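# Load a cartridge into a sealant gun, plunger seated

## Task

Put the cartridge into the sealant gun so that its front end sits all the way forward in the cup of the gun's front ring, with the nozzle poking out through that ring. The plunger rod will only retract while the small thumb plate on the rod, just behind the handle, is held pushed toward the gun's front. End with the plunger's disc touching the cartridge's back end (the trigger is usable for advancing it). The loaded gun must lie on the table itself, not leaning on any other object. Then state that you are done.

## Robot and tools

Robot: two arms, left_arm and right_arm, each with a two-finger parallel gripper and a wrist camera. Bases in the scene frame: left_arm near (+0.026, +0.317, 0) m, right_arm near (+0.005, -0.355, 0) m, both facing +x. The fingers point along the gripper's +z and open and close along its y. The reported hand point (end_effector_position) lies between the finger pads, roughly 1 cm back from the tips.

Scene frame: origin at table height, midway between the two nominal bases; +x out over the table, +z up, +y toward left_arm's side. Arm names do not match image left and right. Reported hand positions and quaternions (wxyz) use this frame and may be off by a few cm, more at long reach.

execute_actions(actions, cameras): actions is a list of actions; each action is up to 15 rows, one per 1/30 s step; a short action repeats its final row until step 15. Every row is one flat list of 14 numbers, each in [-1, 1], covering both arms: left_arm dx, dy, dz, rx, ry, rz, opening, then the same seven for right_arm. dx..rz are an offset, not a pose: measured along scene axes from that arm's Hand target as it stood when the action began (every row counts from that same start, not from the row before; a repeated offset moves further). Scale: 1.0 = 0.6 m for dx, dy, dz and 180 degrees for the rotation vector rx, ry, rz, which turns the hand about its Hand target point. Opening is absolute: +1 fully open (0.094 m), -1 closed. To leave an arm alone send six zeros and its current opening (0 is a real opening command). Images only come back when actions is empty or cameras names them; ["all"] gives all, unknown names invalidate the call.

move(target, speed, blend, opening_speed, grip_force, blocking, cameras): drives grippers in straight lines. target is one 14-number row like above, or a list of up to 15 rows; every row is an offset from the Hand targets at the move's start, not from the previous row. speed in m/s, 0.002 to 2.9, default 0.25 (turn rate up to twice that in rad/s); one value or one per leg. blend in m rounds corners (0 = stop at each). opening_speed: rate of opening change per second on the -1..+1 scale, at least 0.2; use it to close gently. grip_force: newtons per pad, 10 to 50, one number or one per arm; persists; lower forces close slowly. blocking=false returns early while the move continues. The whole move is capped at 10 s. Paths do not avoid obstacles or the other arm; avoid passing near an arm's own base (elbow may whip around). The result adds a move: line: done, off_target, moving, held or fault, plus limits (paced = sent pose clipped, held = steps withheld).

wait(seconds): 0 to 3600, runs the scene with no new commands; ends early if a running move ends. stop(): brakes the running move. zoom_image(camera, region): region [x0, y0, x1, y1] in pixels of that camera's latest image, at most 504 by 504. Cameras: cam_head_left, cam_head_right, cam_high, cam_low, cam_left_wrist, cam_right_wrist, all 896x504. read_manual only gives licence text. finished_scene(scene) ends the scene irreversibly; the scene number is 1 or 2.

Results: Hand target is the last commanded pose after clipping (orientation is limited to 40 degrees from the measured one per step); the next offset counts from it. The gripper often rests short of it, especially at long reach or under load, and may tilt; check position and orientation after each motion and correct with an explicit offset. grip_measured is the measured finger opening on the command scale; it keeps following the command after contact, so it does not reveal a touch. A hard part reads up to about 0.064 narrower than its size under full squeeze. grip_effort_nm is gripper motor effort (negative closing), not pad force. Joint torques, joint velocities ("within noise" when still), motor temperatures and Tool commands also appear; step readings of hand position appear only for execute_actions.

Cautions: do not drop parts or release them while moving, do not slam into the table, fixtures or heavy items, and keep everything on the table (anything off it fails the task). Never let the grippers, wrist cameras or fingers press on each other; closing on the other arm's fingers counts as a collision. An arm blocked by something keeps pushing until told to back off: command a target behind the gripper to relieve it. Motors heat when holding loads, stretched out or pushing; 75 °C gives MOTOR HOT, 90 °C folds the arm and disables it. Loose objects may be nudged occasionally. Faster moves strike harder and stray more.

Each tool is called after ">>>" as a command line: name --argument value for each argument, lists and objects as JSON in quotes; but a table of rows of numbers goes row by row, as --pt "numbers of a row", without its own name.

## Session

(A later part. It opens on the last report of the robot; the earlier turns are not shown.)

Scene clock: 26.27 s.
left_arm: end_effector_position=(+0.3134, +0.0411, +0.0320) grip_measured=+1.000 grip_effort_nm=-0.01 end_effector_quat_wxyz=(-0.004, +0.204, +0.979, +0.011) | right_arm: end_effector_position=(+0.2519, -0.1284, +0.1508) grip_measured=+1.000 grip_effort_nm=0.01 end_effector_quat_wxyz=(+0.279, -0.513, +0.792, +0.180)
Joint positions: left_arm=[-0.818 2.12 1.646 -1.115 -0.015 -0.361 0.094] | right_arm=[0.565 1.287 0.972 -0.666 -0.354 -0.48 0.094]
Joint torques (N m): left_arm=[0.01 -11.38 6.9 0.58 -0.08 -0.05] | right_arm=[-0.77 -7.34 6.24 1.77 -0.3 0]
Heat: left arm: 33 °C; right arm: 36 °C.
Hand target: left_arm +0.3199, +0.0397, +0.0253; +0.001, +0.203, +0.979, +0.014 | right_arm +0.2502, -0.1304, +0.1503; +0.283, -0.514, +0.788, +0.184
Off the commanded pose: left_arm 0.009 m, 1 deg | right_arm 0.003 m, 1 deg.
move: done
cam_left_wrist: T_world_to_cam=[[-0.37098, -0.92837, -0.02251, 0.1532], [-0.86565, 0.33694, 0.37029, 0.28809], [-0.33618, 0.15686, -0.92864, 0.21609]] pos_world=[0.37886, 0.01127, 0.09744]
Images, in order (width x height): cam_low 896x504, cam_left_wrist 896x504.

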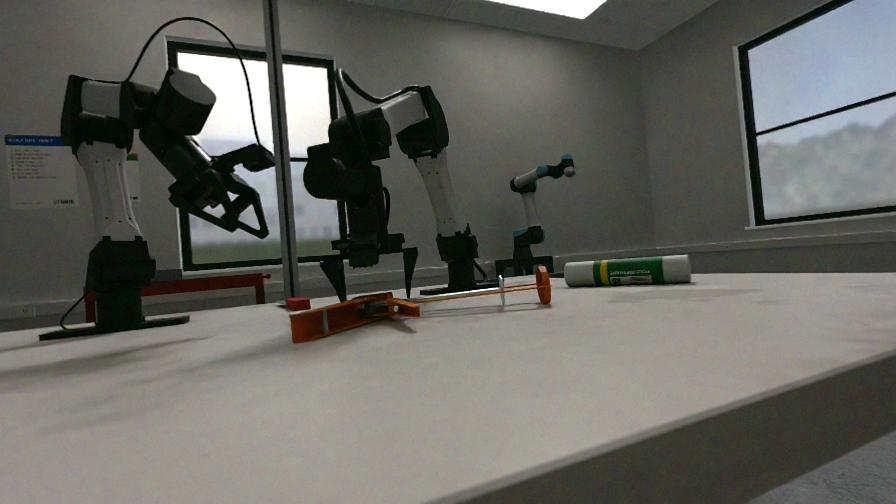

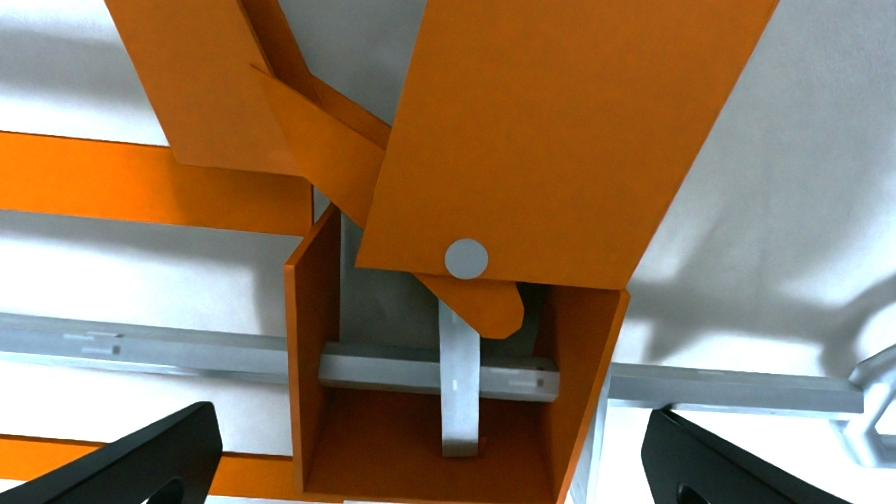

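>>> move --pt "-0.0023 -0.004 0.058 0 0 0 1 0 0 0 0 0 0 1" --pt "-0.0023 -0.004 -0.002 0 0 0 1 0 0 0 0 0 0 1" --speed 0.1 --cameras '["cam_left_wrist","cam_low"]'

>>> zoom_image --camera "cam_low" --region '[280, 230, 440, 350]'

Scene clock: 28.27 s.
left_arm: end_effector_position=(+0.3162, +0.0384, +0.0347) grip_measured=+1.000 grip_effort_nm=-0.01 end_effector_quat_wxyz=(-0.001, +0.204, +0.979, +0.010) | right_arm: end_effector_position=(+0.2519, -0.1284, +0.1508) grip_measured=+1.000 grip_effort_nm=0.01 end_effector_quat_wxyz=(+0.279, -0.513, +0.792, +0.180)
Joint positions: left_arm=[-0.818 2.128 1.668 -1.124 -0.015 -0.361 0.094] | right_arm=[0.565 1.287 0.972 -0.666 -0.354 -0.48 0.094]
Joint torques (N m): left_arm=[-0.54 -11.85 5.03 0.73 -0.07 -0.11] | right_arm=[-0.8 -7.35 6.23 1.77 -0.3 0]
Heat: left arm: 34 °C; right arm: 36 °C.
Hand target: left_arm +0.3185, +0.0373, +0.0240; +0.001, +0.203, +0.979, +0.014 | right_arm +0.2502, -0.1304, +0.1503; +0.283, -0.514, +0.788, +0.184
Off the commanded pose: left_arm 0.011 m, 1 deg | right_arm 0.003 m, 1 deg.
move: off_target (left_arm)
cam_left_wrist: T_world_to_cam=[[-0.37092, -0.92844, -0.02032, 0.15173], [-0.86715, 0.33843, 0.36539, 0.29095], [-0.33237, 0.15315, -0.93063, 0.21896]] pos_world=[0.38135, 0.00887, 0.10055]
Images, in order (width x height): cam_low 896x504, cam_left_wrist 896x504.

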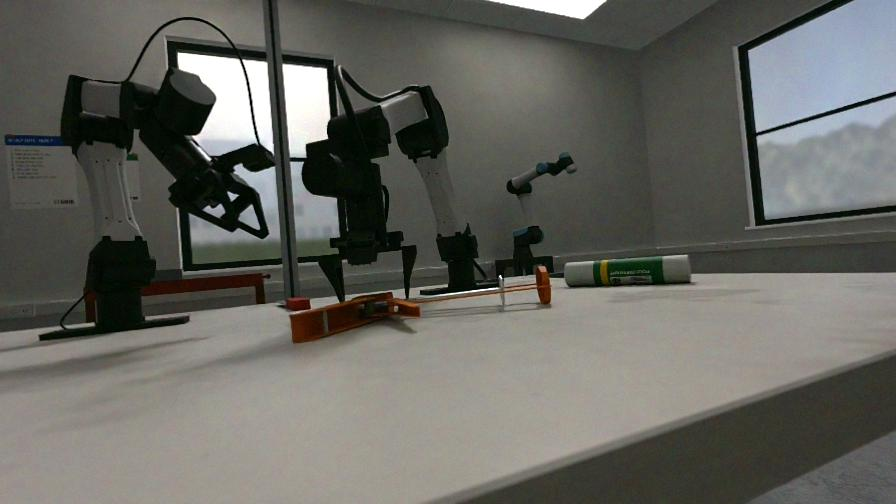

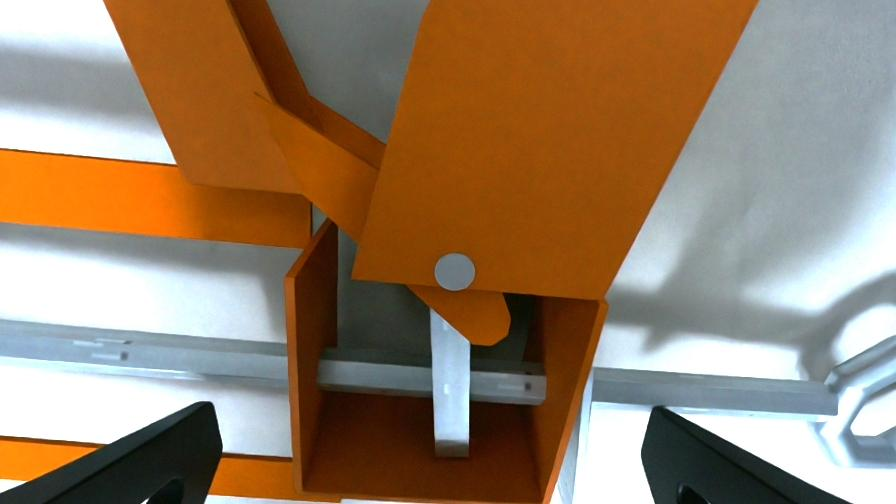

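Scaled by 3.150 from the camera's image (finer frame: 1280x720).

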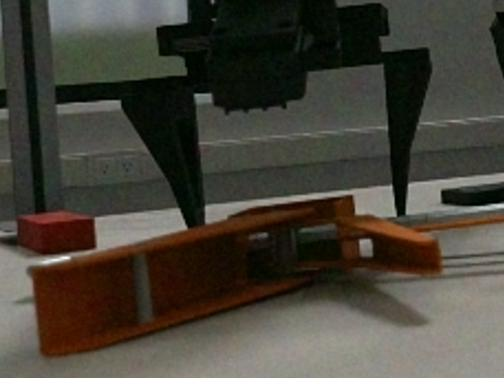

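>>> move --pt "0.0045 -0.002 0.06 0 0 0 1 0 0 0 0 0 0 1" --pt "0.0045 -0.002 -0.008 0 0 0 1 0 0 0 0 0 0 1" --speed 0.1 --cameras '["cam_left_wrist","cam_low"]'

>>> zoom_image --camera "cam_low" --region '[280, 230, 440, 350]'

Scene clock: 34.80 s.
left_arm: end_effector_position=(+0.3175, +0.0365, +0.0351) grip_measured=+1.000 grip_effort_nm=-0.01 end_effector_quat_wxyz=(-0.001, +0.204, +0.979, +0.008) | right_arm: end_effector_position=(+0.2519, -0.1284, +0.1508) grip_measured=+1.000 grip_effort_nm=0.01 end_effector_quat_wxyz=(+0.279, -0.513, +0.792, +0.180)
Joint positions: left_arm=[-0.818 2.135 1.68 -1.128 -0.013 -0.361 0.094] | right_arm=[0.565 1.287 0.972 -0.666 -0.354 -0.48 0.094]
Joint torques (N m): left_arm=[-0.32 -11.19 4.08 0.86 -0.11 -0.1] | right_arm=[-0.76 -7.34 6.27 1.78 -0.3 0]
Heat: left arm: 36 °C; right arm: 36 °C.
Hand target: left_arm +0.3213, +0.0361, +0.0193; +0.001, +0.203, +0.979, +0.014 | right_arm +0.2502, -0.1304, +0.1503; +0.283, -0.514, +0.788, +0.184
Off the commanded pose: left_arm 0.016 m, 1 deg | right_arm 0.003 m, 1 deg.
move: off_target (left_arm)
cam_left_wrist: T_world_to_cam=[[-0.37157, -0.92824, -0.01751, 0.15056], [-0.86683, 0.34011, 0.36459, 0.29254], [-0.33247, 0.15064, -0.931, 0.22027]] pos_world=[0.38276, 0.00708, 0.10105]
Images, in order (width x height): cam_low 896x504, cam_left_wrist 896x504.

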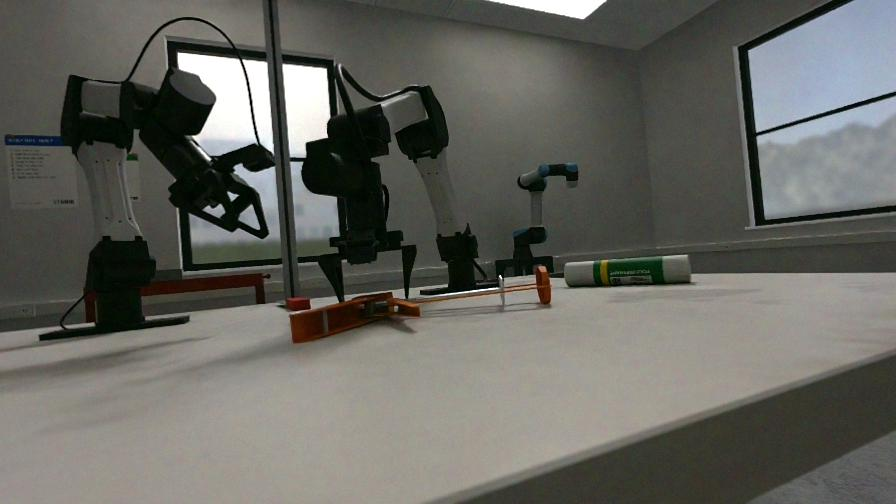

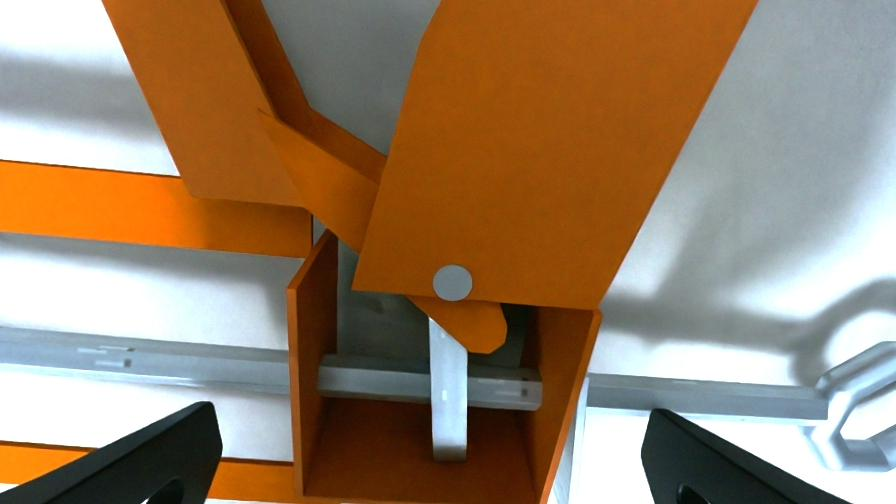

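Scaled by 3.150 from the camera's image (finer frame: 1280x720).

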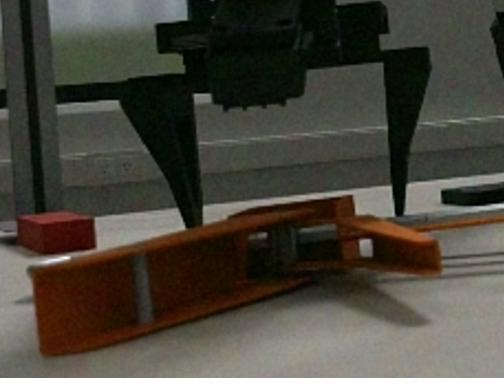

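>>> move --pt "-0.0015 0.0007 0.06 0 0 -0.011 1 0 0 0 0 0 0 1" --pt "-0.0015 0.0007 0.004 0 0 -0.011 1 0 0 0 0 0 0 1" --speed 0.1 --cameras '["cam_left_wrist","cam_low"]'

>>> zoom_image --camera "cam_low" --region '[280, 230, 440, 350]'

Scene clock: 37.37 s.
left_arm: end_effector_position=(+0.3170, +0.0369, +0.0346) grip_measured=+1.000 grip_effort_nm=-0.01 end_effector_quat_wxyz=(-0.003, +0.218, +0.976, +0.009) | right_arm: end_effector_position=(+0.2519, -0.1284, +0.1508) grip_measured=+1.000 grip_effort_nm=0.01 end_effector_quat_wxyz=(+0.279, -0.513, +0.792, +0.180)
Joint positions: left_arm=[-0.818 2.135 1.679 -1.128 -0.012 -0.332 0.094] | right_arm=[0.565 1.287 0.972 -0.666 -0.354 -0.48 0.094]
Joint torques (N m): left_arm=[-0.42 -11.71 4.57 0.81 -0.11 -0.08] | right_arm=[-0.77 -7.35 6.23 1.77 -0.3 0]
Motor temperatures (°C): left_arm=[24 37 33 26 23 22 23] | right_arm=[25 36 33 36 23 22 24]
Heat: left arm: 37 °C; right arm: 36 °C.
Hand target: left_arm +0.3204, +0.0364, +0.0217; +0.002, +0.220, +0.975, +0.014 | right_arm +0.2502, -0.1304, +0.1503; +0.283, -0.514, +0.788, +0.184
Off the commanded pose: left_arm 0.013 m, 1 deg | right_arm 0.003 m, 1 deg.
move: off_target (left_arm)
cam_left_wrist: T_world_to_cam=[[-0.39769, -0.91734, -0.01801, 0.15871], [-0.85591, 0.36385, 0.36746, 0.28768], [-0.33053, 0.16155, -0.92987, 0.21841]] pos_world=[0.38154, 0.00564, 0.10025]
Images, in order (width x height): cam_low 896x504, cam_left_wrist 896x504.

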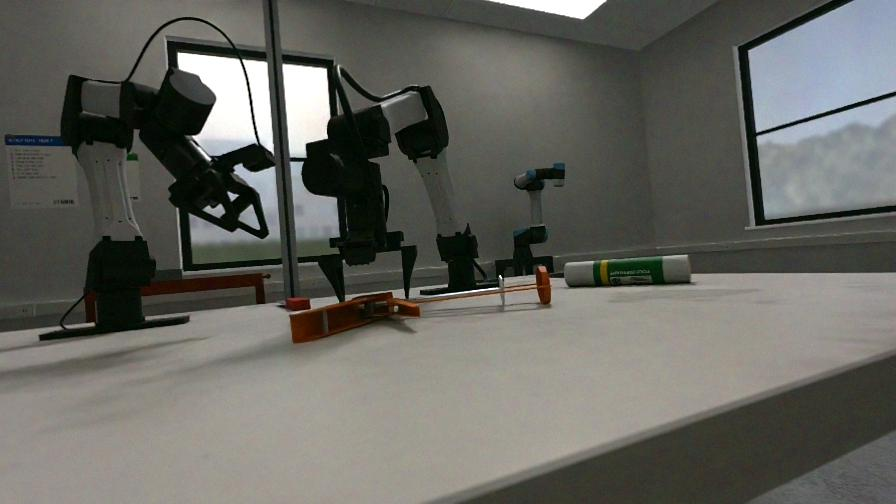

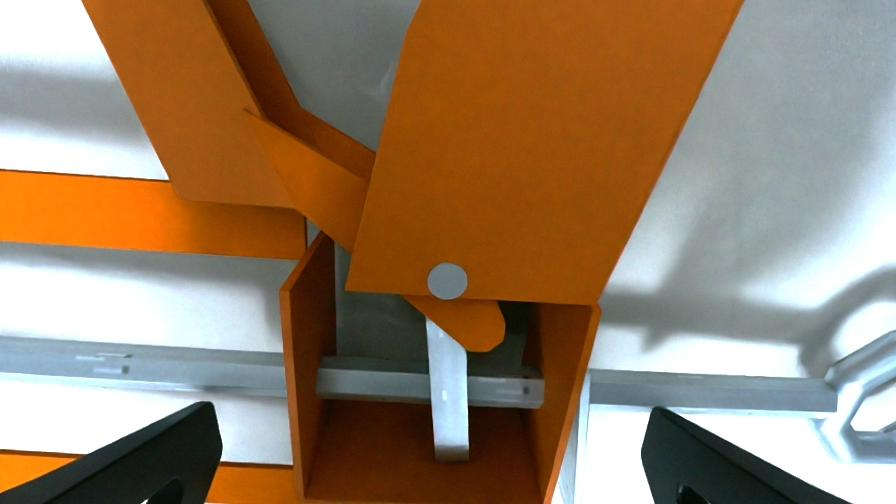

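Scaled by 3.150 from the camera's image (finer frame: 1280x720).

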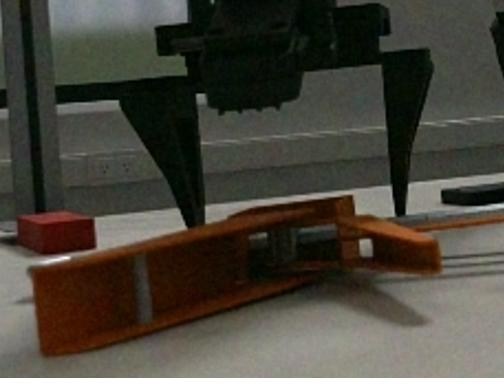

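>>> move --target '[0,0,0,0,0,0,0.2,0,0,0,0,0,0,1]' --opening_speed 0.5 --grip_force '[25,50]' --cameras '["cam_left_wrist","cam_low"]'

>>> zoom_image --camera "cam_low" --region '[280, 230, 440, 350]'

Scene clock: 40.97 s.
left_arm: end_effector_position=(+0.3172, +0.0344, +0.0345) grip_measured=+0.238 grip_effort_nm=-0.49 end_effector_quat_wxyz=(-0.002, +0.221, +0.975, +0.003) | right_arm: end_effector_position=(+0.2519, -0.1284, +0.1508) grip_measured=+1.000 grip_effort_nm=0.01 end_effector_quat_wxyz=(+0.279, -0.513, +0.792, +0.180)
Joint positions: left_arm=[-0.818 2.135 1.679 -1.121 -0.003 -0.326 0.058] | right_arm=[0.565 1.287 0.972 -0.666 -0.354 -0.48 0.094]
Joint torques (N m): left_arm=[-0.43 -11.74 4.38 0.77 -0.18 -0.08] | right_arm=[-0.77 -7.34 6.24 1.78 -0.31 0]
Heat: left arm: 37 °C; right arm: 36 °C.
Hand target: left_arm +0.3204, +0.0365, +0.0217; +0.002, +0.220, +0.975, +0.014 | right_arm +0.2502, -0.1304, +0.1503; +0.283, -0.514, +0.788, +0.184
Off the commanded pose: left_arm 0.013 m, 1 deg | right_arm 0.003 m, 1 deg.
grip_force (N): 25, 50
move: done
cam_left_wrist: T_world_to_cam=[[-0.4039, -0.91478, -0.00635, 0.1579], [-0.85295, 0.37407, 0.36407, 0.28753], [-0.33066, 0.15247, -0.93135, 0.21929]] pos_world=[0.38154, 0.00345, 0.10055]
Images, in order (width x height): cam_low 896x504, cam_left_wrist 896x504.

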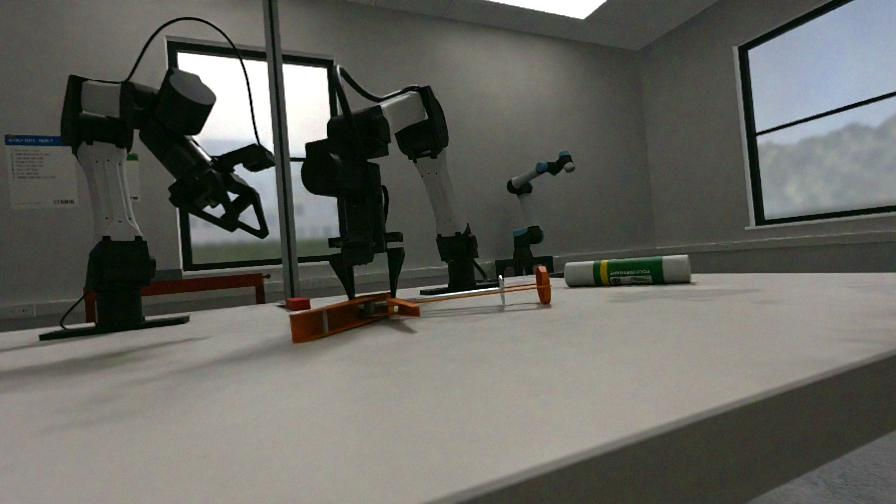

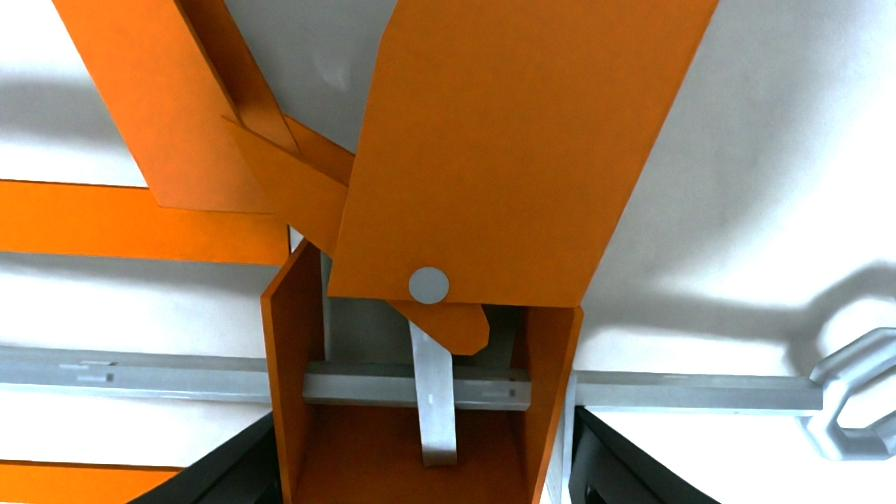

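Scaled by 3.150 from the camera's image (finer frame: 1280x720).

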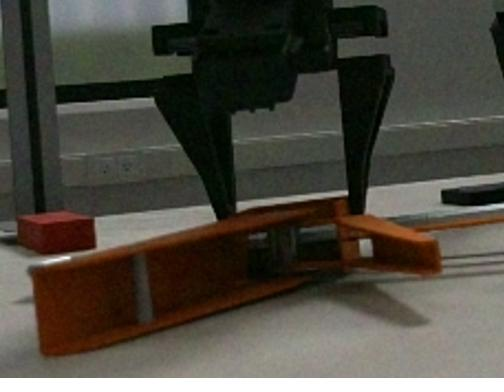

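>>> move --target '[0,0,0,0,0,0,0.2,0.029,0.122,-0.14,0.0637,-0.0286,-0.0108,1]' --speed 0.15 --cameras '["cam_right_wrist","cam_low","cam_high"]'

Scene clock: 44.90 s.
left_arm: end_effector_position=(+0.3172, +0.0344, +0.0345) grip_measured=+0.236 grip_effort_nm=-0.58 end_effector_quat_wxyz=(-0.002, +0.222, +0.975, +0.003) | right_arm: end_effector_position=(+0.2715, -0.0556, +0.0793) grip_measured=+1.000 grip_effort_nm=0.01 end_effector_quat_wxyz=(+0.383, -0.479, +0.753, +0.238)
Joint positions: left_arm=[-0.818 2.135 1.679 -1.121 -0.003 -0.325 0.058] | right_arm=[0.703 1.521 0.653 0.188 -0.335 -0.272 0.094]
Joint torques (N m): left_arm=[-0.42 -11.75 4.37 0.77 -0.19 -0.11] | right_arm=[0.92 -5.65 5.53 2.29 0.08 0.18]
Heat: left arm: 38 °C; right arm: 36 °C.
Hand target: left_arm +0.3204, +0.0365, +0.0217; +0.002, +0.220, +0.975, +0.014 | right_arm +0.2675, -0.0572, +0.0662; +0.371, -0.478, +0.761, +0.234
Off the commanded pose: left_arm 0.013 m, 1 deg | right_arm 0.014 m, 2 deg.
grip_force (N): 25, 50
move: off_target (right_arm)
cam_right_wrist: T_world_to_cam=[[0.92084, -0.38603, 0.05513, -0.28254], [-0.29073, -0.77387, -0.56267, 0.12626], [0.25987, 0.5021, -0.82484, 0.10444]] pos_world=[0.26974, -0.0638, 0.17277]
Images, in order (width x height): cam_high 896x504, cam_low 896x504, cam_right_wrist 896x504.

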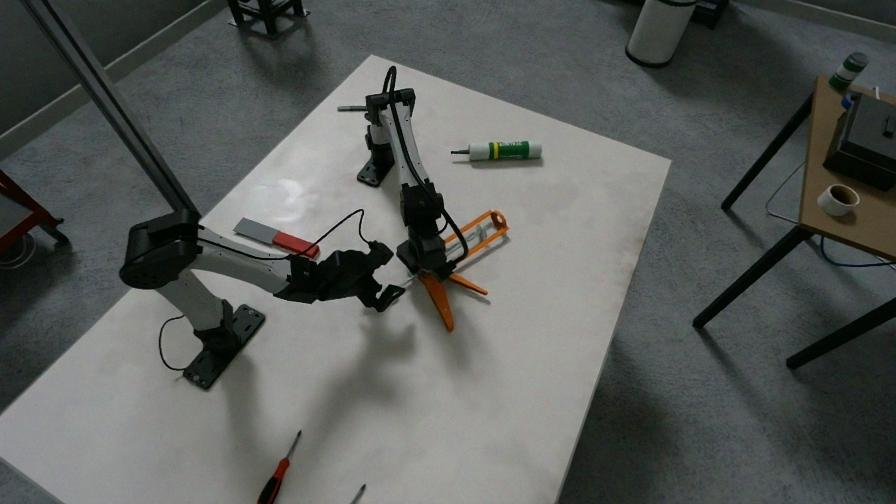

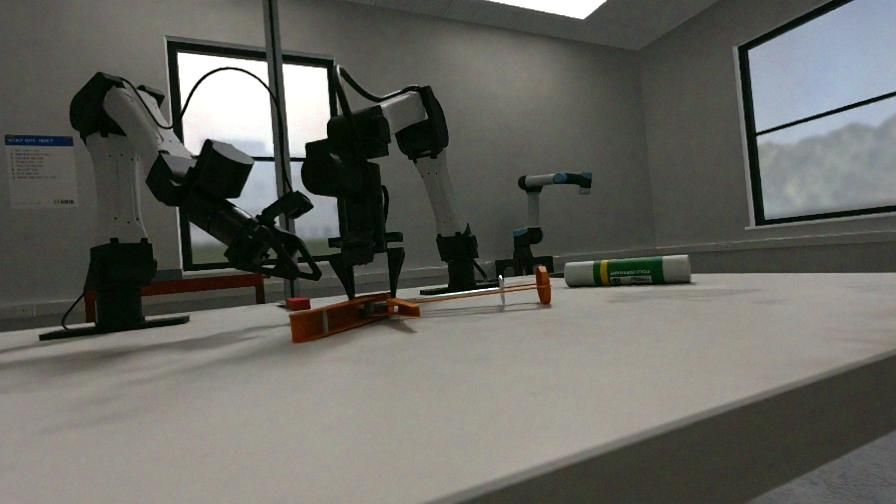

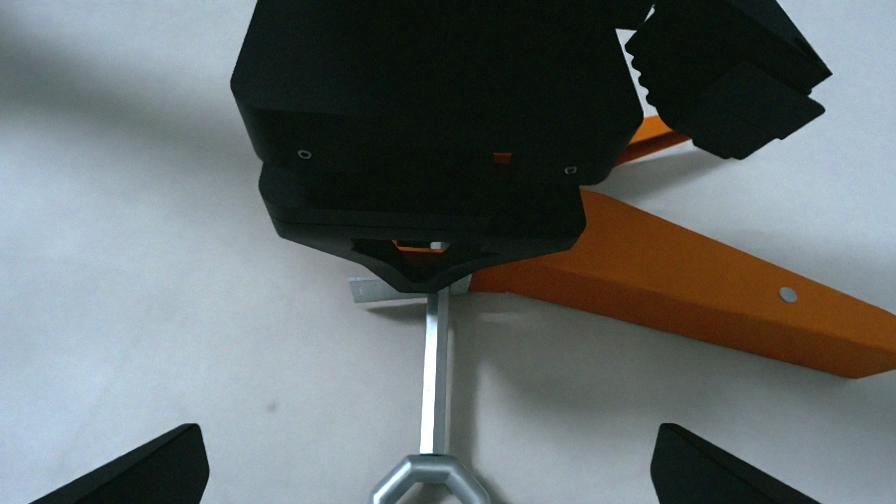

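>>> zoom_image --camera "cam_right_wrist" --region '[320, 220, 520, 340]'

Scaled by 2.520 from the camera's image (finer frame: 1280x720).

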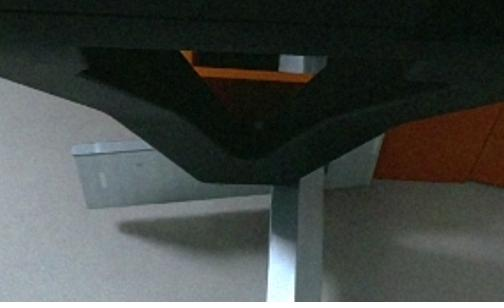

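>>> move --target '[0,0,0.012,0,0,0,0.2,-0.0033,-0.002,-0.083,0,0,0,1]' --speed 0.1 --cameras '["cam_right_wrist","cam_low","cam_left_wrist"]'

Scene clock: 46.97 s.
left_arm: end_effector_position=(+0.3169, +0.0347, +0.0345) grip_measured=+0.236 grip_effort_nm=-0.57 end_effector_quat_wxyz=(-0.003, +0.222, +0.975, +0.003) | right_arm: end_effector_position=(+0.2707, -0.0565, +0.0277) grip_measured=+1.000 grip_effort_nm=0.01 end_effector_quat_wxyz=(+0.382, -0.479, +0.754, +0.237)
Joint positions: left_arm=[-0.818 2.135 1.679 -1.122 -0.003 -0.325 0.058] | right_arm=[0.703 1.697 0.558 0.457 -0.335 -0.271 0.094]
Joint torques (N m): left_arm=[-0.42 -12.4 6.15 0.5 -0.2 -0.12] | right_arm=[1.03 -6.35 4.48 2.27 0.07 0.18]
Heat: left arm: 38 °C; right arm: 37 °C.
Hand target: left_arm +0.3204, +0.0365, +0.0289; +0.002, +0.220, +0.975, +0.014 | right_arm +0.2654, -0.0584, +0.0164; +0.371, -0.478, +0.761, +0.234
Off the commanded pose: left_arm 0.007 m, 1 deg | right_arm 0.013 m, 2 deg.
grip_force (N): 25, 50
move: off_target (right_arm)
cam_left_wrist: T_world_to_cam=[[-0.40424, -0.91463, -0.00686, 0.15818], [-0.85241, 0.374, 0.36541, 0.28698], [-0.33165, 0.15356, -0.93082, 0.21941]] pos_world=[0.38134, 0.00365, 0.10045]
cam_right_wrist: T_world_to_cam=[[0.92056, -0.38689, 0.05376, -0.27923], [-0.29281, -0.77461, -0.56058, 0.09682], [0.25853, 0.5003, -0.82635, 0.0629]] pos_world=[0.26914, -0.0645, 0.12127]
Images, in order (width x height): cam_low 896x504, cam_left_wrist 896x504, cam_right_wrist 896x504.

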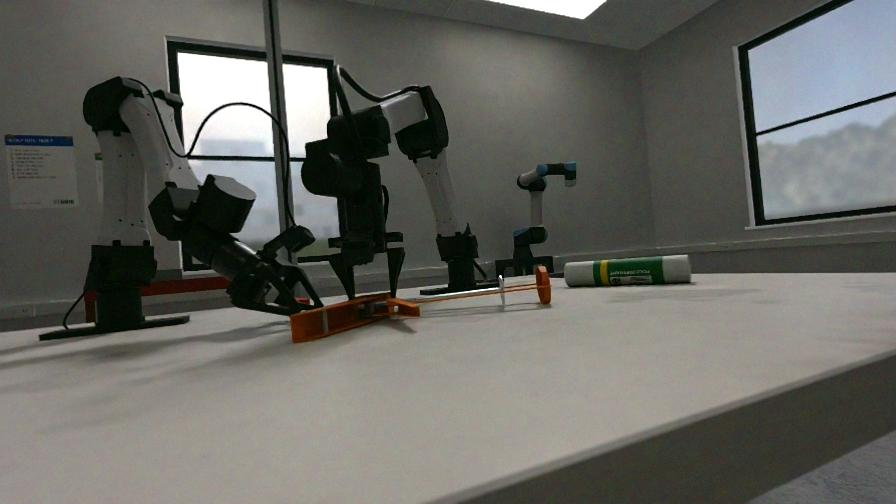

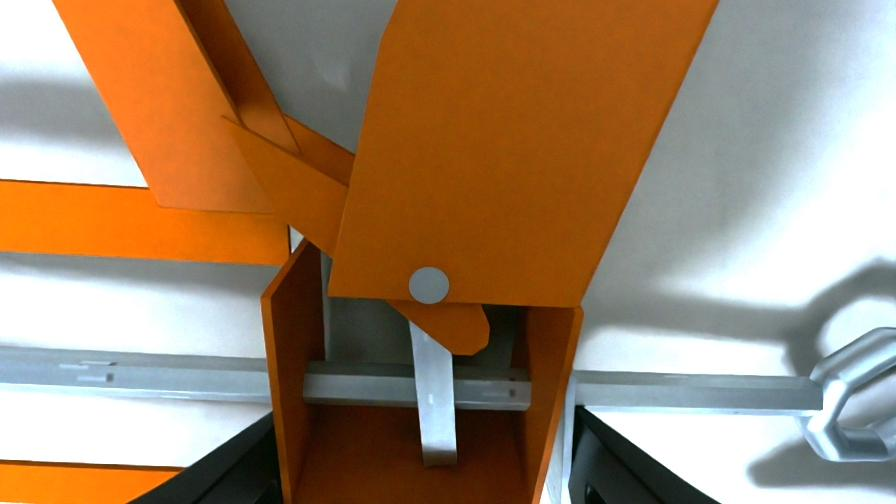

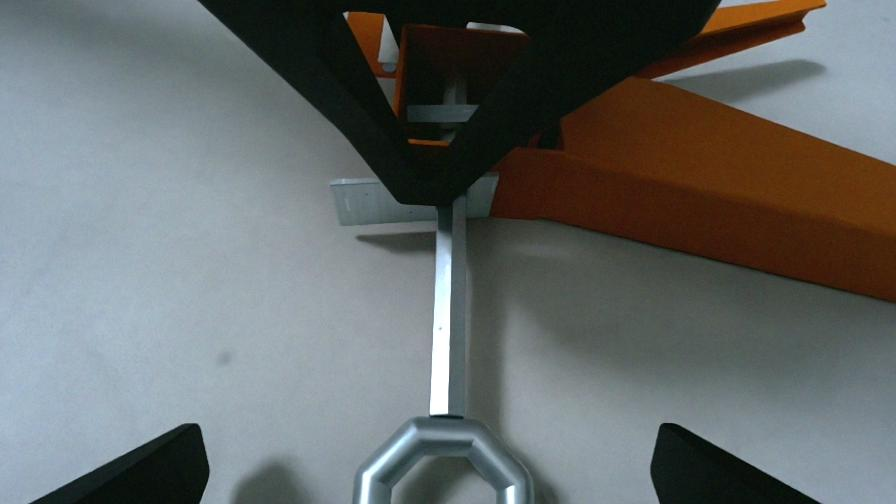

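>>> move --target '[0,0,0,0,0,0,0.2,0.003,-0.002,-0.016,0,0,0,1]' --speed 0.1 --cameras '["cam_right_wrist"]'

Scene clock: 47.97 s.
left_arm: end_effector_position=(+0.3169, +0.0347, +0.0345) grip_measured=+0.236 grip_effort_nm=-0.57 end_effector_quat_wxyz=(-0.003, +0.222, +0.975, +0.003) | right_arm: end_effector_position=(+0.2723, -0.0552, +0.0201) grip_measured=+1.000 grip_effort_nm=0.01 end_effector_quat_wxyz=(+0.385, -0.478, +0.753, +0.238)
Joint positions: left_arm=[-0.818 2.135 1.679 -1.122 -0.003 -0.325 0.058] | right_arm=[0.703 1.738 0.551 0.512 -0.335 -0.269 0.094]
Joint torques (N m): left_arm=[-0.4 -12.38 6.09 0.51 -0.2 -0.11] | right_arm=[0.32 -6.31 4.11 2.23 0.01 0.11]
Heat: left arm: 38 °C; right arm: 37 °C.
Hand target: left_arm +0.3204, +0.0365, +0.0289; +0.002, +0.220, +0.975, +0.014 | right_arm +0.2673, -0.0595, +0.0069; +0.372, -0.478, +0.761, +0.234
Off the commanded pose: left_arm 0.007 m, 1 deg | right_arm 0.015 m, 2 deg.
grip_force (N): 25, 50
move: off_target (right_arm)
cam_right_wrist: T_world_to_cam=[[0.91998, -0.38801, 0.05561, -0.27965], [-0.29119, -0.77149, -0.56569, 0.0938], [0.26239, 0.50423, -0.82274, 0.05465]] pos_world=[0.27024, -0.0637, 0.11357]

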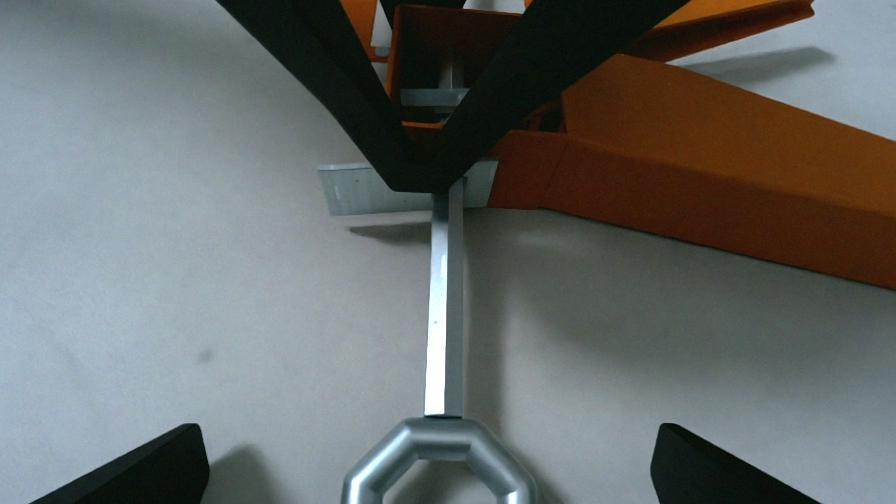

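>>> move --target '[0,0,0,0,0,0,0.2,0,0,0,0,0,0,-0.35]' --opening_speed 0.8 --grip_force '[25,45]' --cameras '["cam_right_wrist","cam_left_wrist"]'

Scene clock: 50.53 s.
left_arm: end_effector_position=(+0.3169, +0.0347, +0.0345) grip_measured=+0.236 grip_effort_nm=-0.57 end_effector_quat_wxyz=(-0.003, +0.222, +0.975, +0.003) | right_arm: end_effector_position=(+0.2733, -0.0557, +0.0200) grip_measured=-0.235 grip_effort_nm=-0.84 end_effector_quat_wxyz=(+0.386, -0.477, +0.754, +0.235)
Joint positions: left_arm=[-0.818 2.135 1.679 -1.122 -0.003 -0.325 0.058] | right_arm=[0.703 1.738 0.551 0.513 -0.328 -0.269 0.036]
Joint torques (N m): left_arm=[-0.42 -12.4 6.05 0.51 -0.19 -0.11] | right_arm=[0.32 -6.34 4.12 2.23 -0.06 0.12]
Heat: left arm: 39 °C; right arm: 37 °C.
Hand target: left_arm +0.3204, +0.0365, +0.0289; +0.002, +0.220, +0.975, +0.014 | right_arm +0.2673, -0.0595, +0.0068; +0.371, -0.478, +0.761, +0.234
Off the commanded pose: left_arm 0.007 m, 1 deg | right_arm 0.015 m, 2 deg.
grip_force (N): 25, 45
move: done
cam_left_wrist: T_world_to_cam=[[-0.40424, -0.91463, -0.00686, 0.15818], [-0.85241, 0.374, 0.36541, 0.28698], [-0.33165, 0.15356, -0.93082, 0.21941]] pos_world=[0.38134, 0.00365, 0.10045]
cam_right_wrist: T_world_to_cam=[[0.9178, -0.39252, 0.05969, -0.28054], [-0.29316, -0.77137, -0.56485, 0.09423], [0.26776, 0.50092, -0.82303, 0.05287]] pos_world=[0.27095, -0.06391, 0.11348]
Images, in order (width x height): cam_left_wrist 896x504, cam_right_wrist 896x504.

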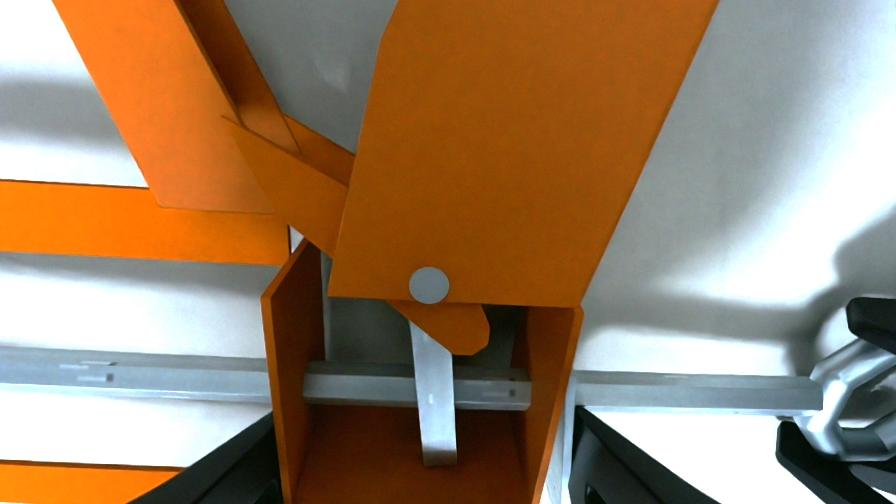

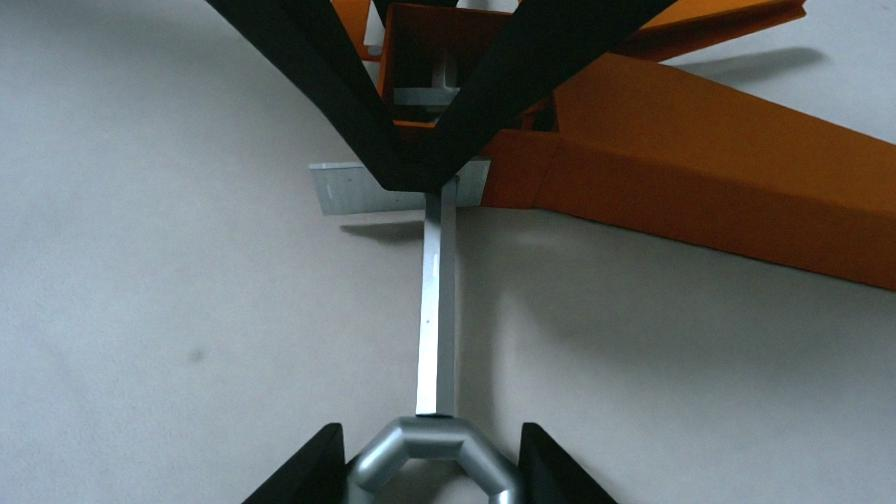

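>>> move --target '[0.029,0.060,0,0,0,0,0.2,0,0,0,0,0,0,-0.35]' --speed 0.05 --cameras '["cam_right_wrist","cam_left_wrist"]'

Scene clock: 51.97 s.
left_arm: end_effector_position=(+0.3204, +0.0414, +0.0353) grip_measured=+0.203 grip_effort_nm=-0.27 end_effector_quat_wxyz=(-0.006, +0.229, +0.973, -0.021) | right_arm: end_effector_position=(+0.2755, -0.0545, +0.0201) grip_measured=-0.236 grip_effort_nm=-0.92 end_effector_quat_wxyz=(+0.391, -0.474, +0.753, +0.236)
Joint positions: left_arm=[-0.78 2.109 1.641 -1.093 0.043 -0.273 0.057] | right_arm=[0.703 1.748 0.551 0.535 -0.325 -0.263 0.036]
Joint torques (N m): left_arm=[4.66 -13.71 3.99 0.45 -0.63 0.25] | right_arm=[0.39 -7.34 4.08 2.01 -0.1 0.07]
Heat: left arm: 39 °C; right arm: 38 °C.
Hand target: left_arm +0.3378, +0.0725, +0.0288; +0.001, +0.220, +0.975, +0.014 | right_arm +0.2673, -0.0595, +0.0068; +0.371, -0.478, +0.761, +0.234
Off the commanded pose: left_arm 0.036 m, 4 deg | right_arm 0.016 m, 2 deg.
grip_force (N): 25, 45
move: off_target (left_arm)
cam_left_wrist: T_world_to_cam=[[-0.41719, -0.90781, 0.04281, 0.16778], [-0.8402, 0.40322, 0.3626, 0.28219], [-0.34644, 0.11531, -0.93096, 0.22651]] pos_world=[0.38556, 0.01241, 0.10136]
cam_right_wrist: T_world_to_cam=[[0.91511, -0.39847, 0.06159, -0.28171], [-0.29455, -0.76499, -0.57274, 0.0967], [0.27533, 0.50598, -0.81742, 0.04986]] pos_world=[0.27255, -0.06351, 0.11349]
Images, in order (width x height): cam_left_wrist 896x504, cam_right_wrist 896x504.

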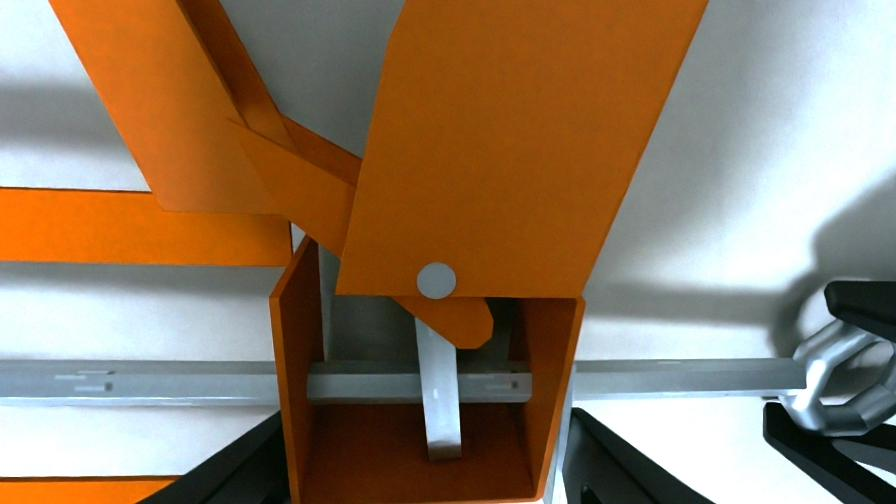

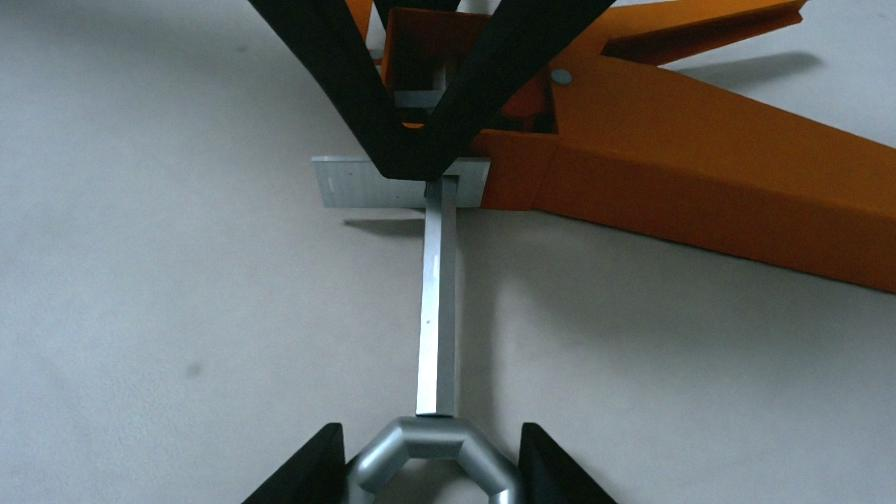

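>>> zoom_image --camera "cam_right_wrist" --region '[280, 90, 540, 240]'

>>> zoom_image --camera "cam_left_wrist" --region '[460, 280, 700, 504]'

Scaled by 1.938 from the camera's image (finer frame: 1280x720).

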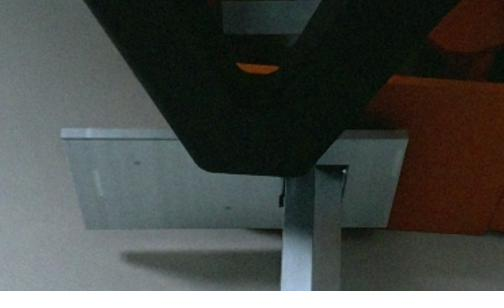

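Scaled by 2.100 from the camera's image (finer frame: 1280x720).

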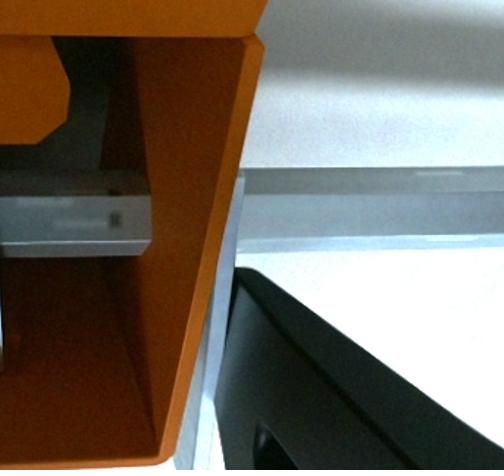

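>>> move --pt "-0.029 -0.052 0 0 0 0 0.2 0 0 0 0 0 0 -0.35" --pt "-0.029 -0.052 0 0 0 0 0.75 0 0 0 0 0 0 -0.35" --pt "-0.029 -0.052 0.05 0 0 0 0.75 0 0 0 0 0 0 -0.35" --pt "-0.040 -0.040 0.05 0 0 0 0.75 0 0 0 0 0 0 -0.35" --speed 0.1 --cameras '["cam_right_wrist","cam_left_wrist"]'

Scene clock: 55.80 s.
left_arm: end_effector_position=(+0.3135, +0.0474, +0.0509) grip_measured=+0.747 grip_effort_nm=0.13 end_effector_quat_wxyz=(-0.013, +0.223, +0.975, +0.012) | right_arm: end_effector_position=(+0.2754, -0.0546, +0.0200) grip_measured=-0.236 grip_effort_nm=-0.92 end_effector_quat_wxyz=(+0.391, -0.474, +0.753, +0.236)
Joint positions: left_arm=[-0.803 2.105 1.698 -1.199 -0.008 -0.308 0.082] | right_arm=[0.703 1.748 0.551 0.534 -0.325 -0.263 0.036]
Joint torques (N m): left_arm=[-0.84 -16.54 4.89 0.39 -0.15 -0.17] | right_arm=[0.34 -7.34 4.11 2.01 -0.09 0.06]
Heat: left arm: 39 °C; right arm: 38 °C.
Hand target: left_arm +0.3137, +0.0485, +0.0589; +0.002, +0.220, +0.975, +0.014 | right_arm +0.2673, -0.0595, +0.0068; +0.371, -0.478, +0.761, +0.234
Off the commanded pose: left_arm 0.008 m, 2 deg | right_arm 0.016 m, 2 deg.
grip_force (N): 25, 45
move: done; target 2's new opening was sent with left_arm's hand 0.009 m and 4 deg from that target
cam_left_wrist: T_world_to_cam=[[-0.40632, -0.9135, -0.02063, 0.16979], [-0.84525, 0.3672, 0.38822, 0.27031], [-0.34706, 0.17518, -0.92134, 0.23482]] pos_world=[0.37897, 0.01471, 0.11491]
cam_right_wrist: T_world_to_cam=[[0.91516, -0.3984, 0.06126, -0.28162], [-0.29485, -0.76528, -0.57219, 0.09648], [0.27484, 0.50558, -0.81783, 0.04993]] pos_world=[0.27245, -0.06361, 0.11329]
Images, in order (width x height): cam_left_wrist 896x504, cam_right_wrist 896x504.

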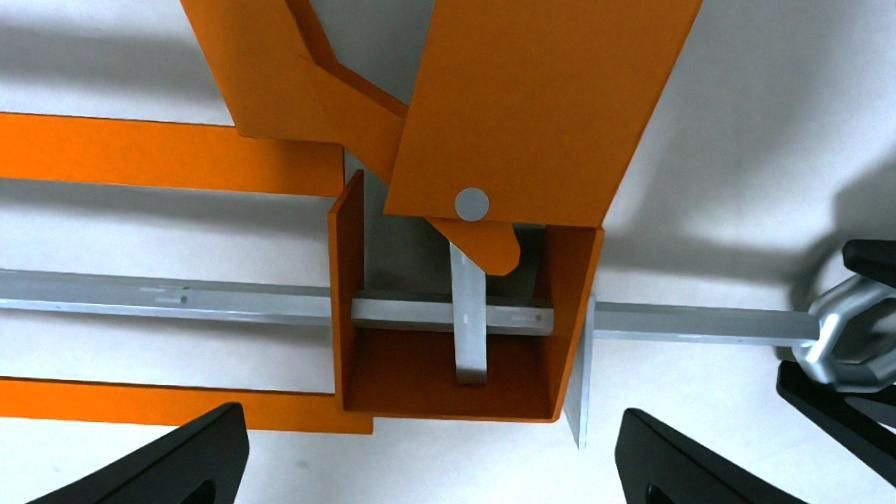

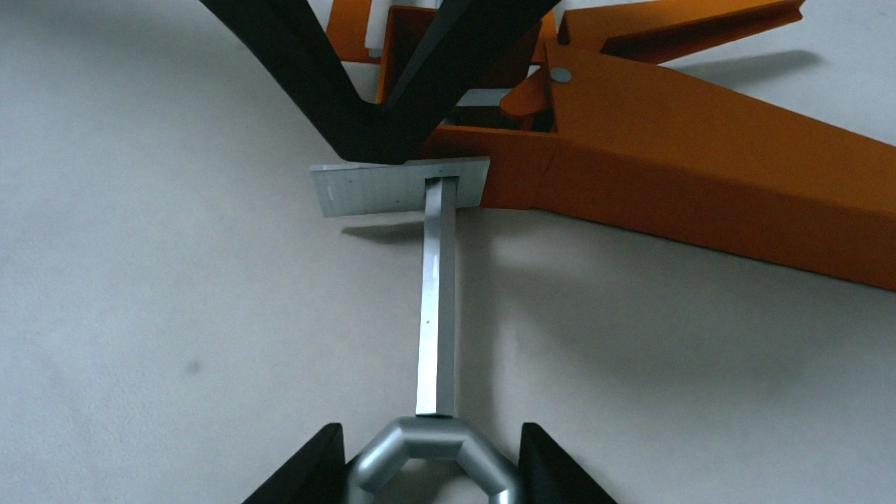

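>>> move --pt "-0.0045 -0.0128 0.0 0 0 0 0.75 0 0 0 0 0 0 -0.35" --pt "-0.0045 -0.0128 -0.056 0 0 0 0.75 0 0 0 0 0 0 -0.35" --speed 0.1 --cameras '["cam_right_wrist","cam_left_wrist"]'

Scene clock: 58.07 s.
left_arm: end_effector_position=(+0.3129, +0.0388, +0.0329) grip_measured=+0.747 grip_effort_nm=0.13 end_effector_quat_wxyz=(+0.003, +0.222, +0.975, +0.004) | right_arm: end_effector_position=(+0.2754, -0.0546, +0.0200) grip_measured=-0.236 grip_effort_nm=-0.92 end_effector_quat_wxyz=(+0.391, -0.474, +0.753, +0.236)
Joint positions: left_arm=[-0.821 2.105 1.626 -1.09 -0.011 -0.328 0.082] | right_arm=[0.703 1.748 0.551 0.534 -0.325 -0.263 0.036]
Joint torques (N m): left_arm=[-0.99 -12.68 4.83 0.52 -0.13 -0.17] | right_arm=[0.31 -7.31 4.11 2.01 -0.1 0.06]
Heat: left arm: 40 °C; right arm: 38 °C.
Hand target: left_arm +0.3109, +0.0408, +0.0252; +0.001, +0.220, +0.975, +0.014 | right_arm +0.2673, -0.0595, +0.0068; +0.371, -0.478, +0.761, +0.234
Off the commanded pose: left_arm 0.008 m, 1 deg | right_arm 0.016 m, 2 deg.
grip_force (N): 25, 45
move: done
cam_left_wrist: T_world_to_cam=[[-0.40419, -0.91461, -0.01077, 0.16034], [-0.85667, 0.3744, 0.35488, 0.28431], [-0.32054, 0.15266, -0.93485, 0.21259]] pos_world=[0.37652, 0.00775, 0.09957]
cam_right_wrist: T_world_to_cam=[[0.91516, -0.3984, 0.06126, -0.28162], [-0.29485, -0.76528, -0.57219, 0.09648], [0.27484, 0.50558, -0.81783, 0.04993]] pos_world=[0.27245, -0.06361, 0.11329]
Images, in order (width x height): cam_left_wrist 896x504, cam_right_wrist 896x504.

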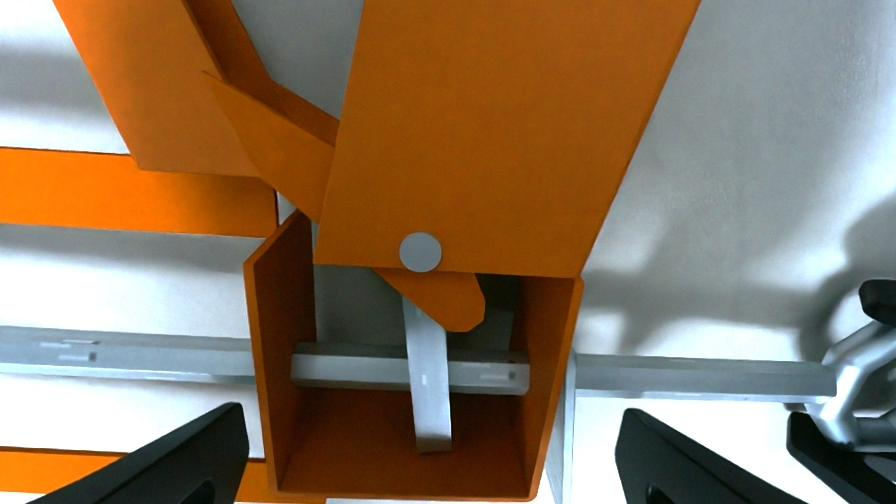

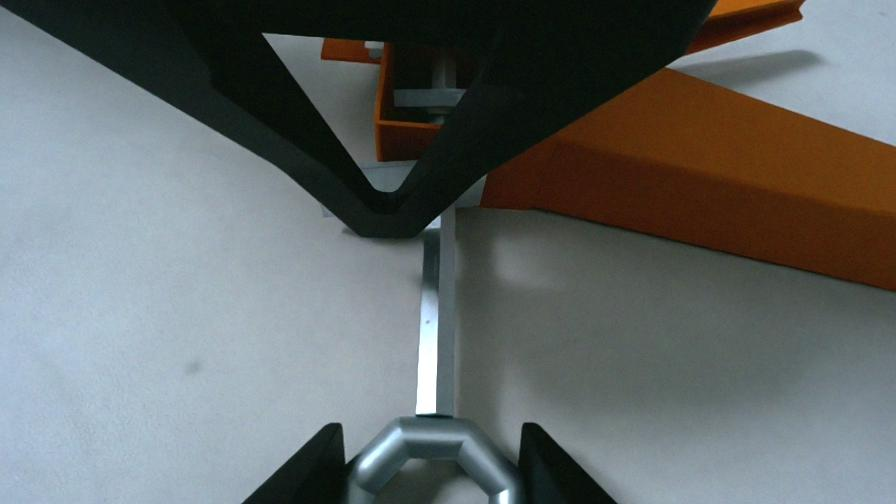

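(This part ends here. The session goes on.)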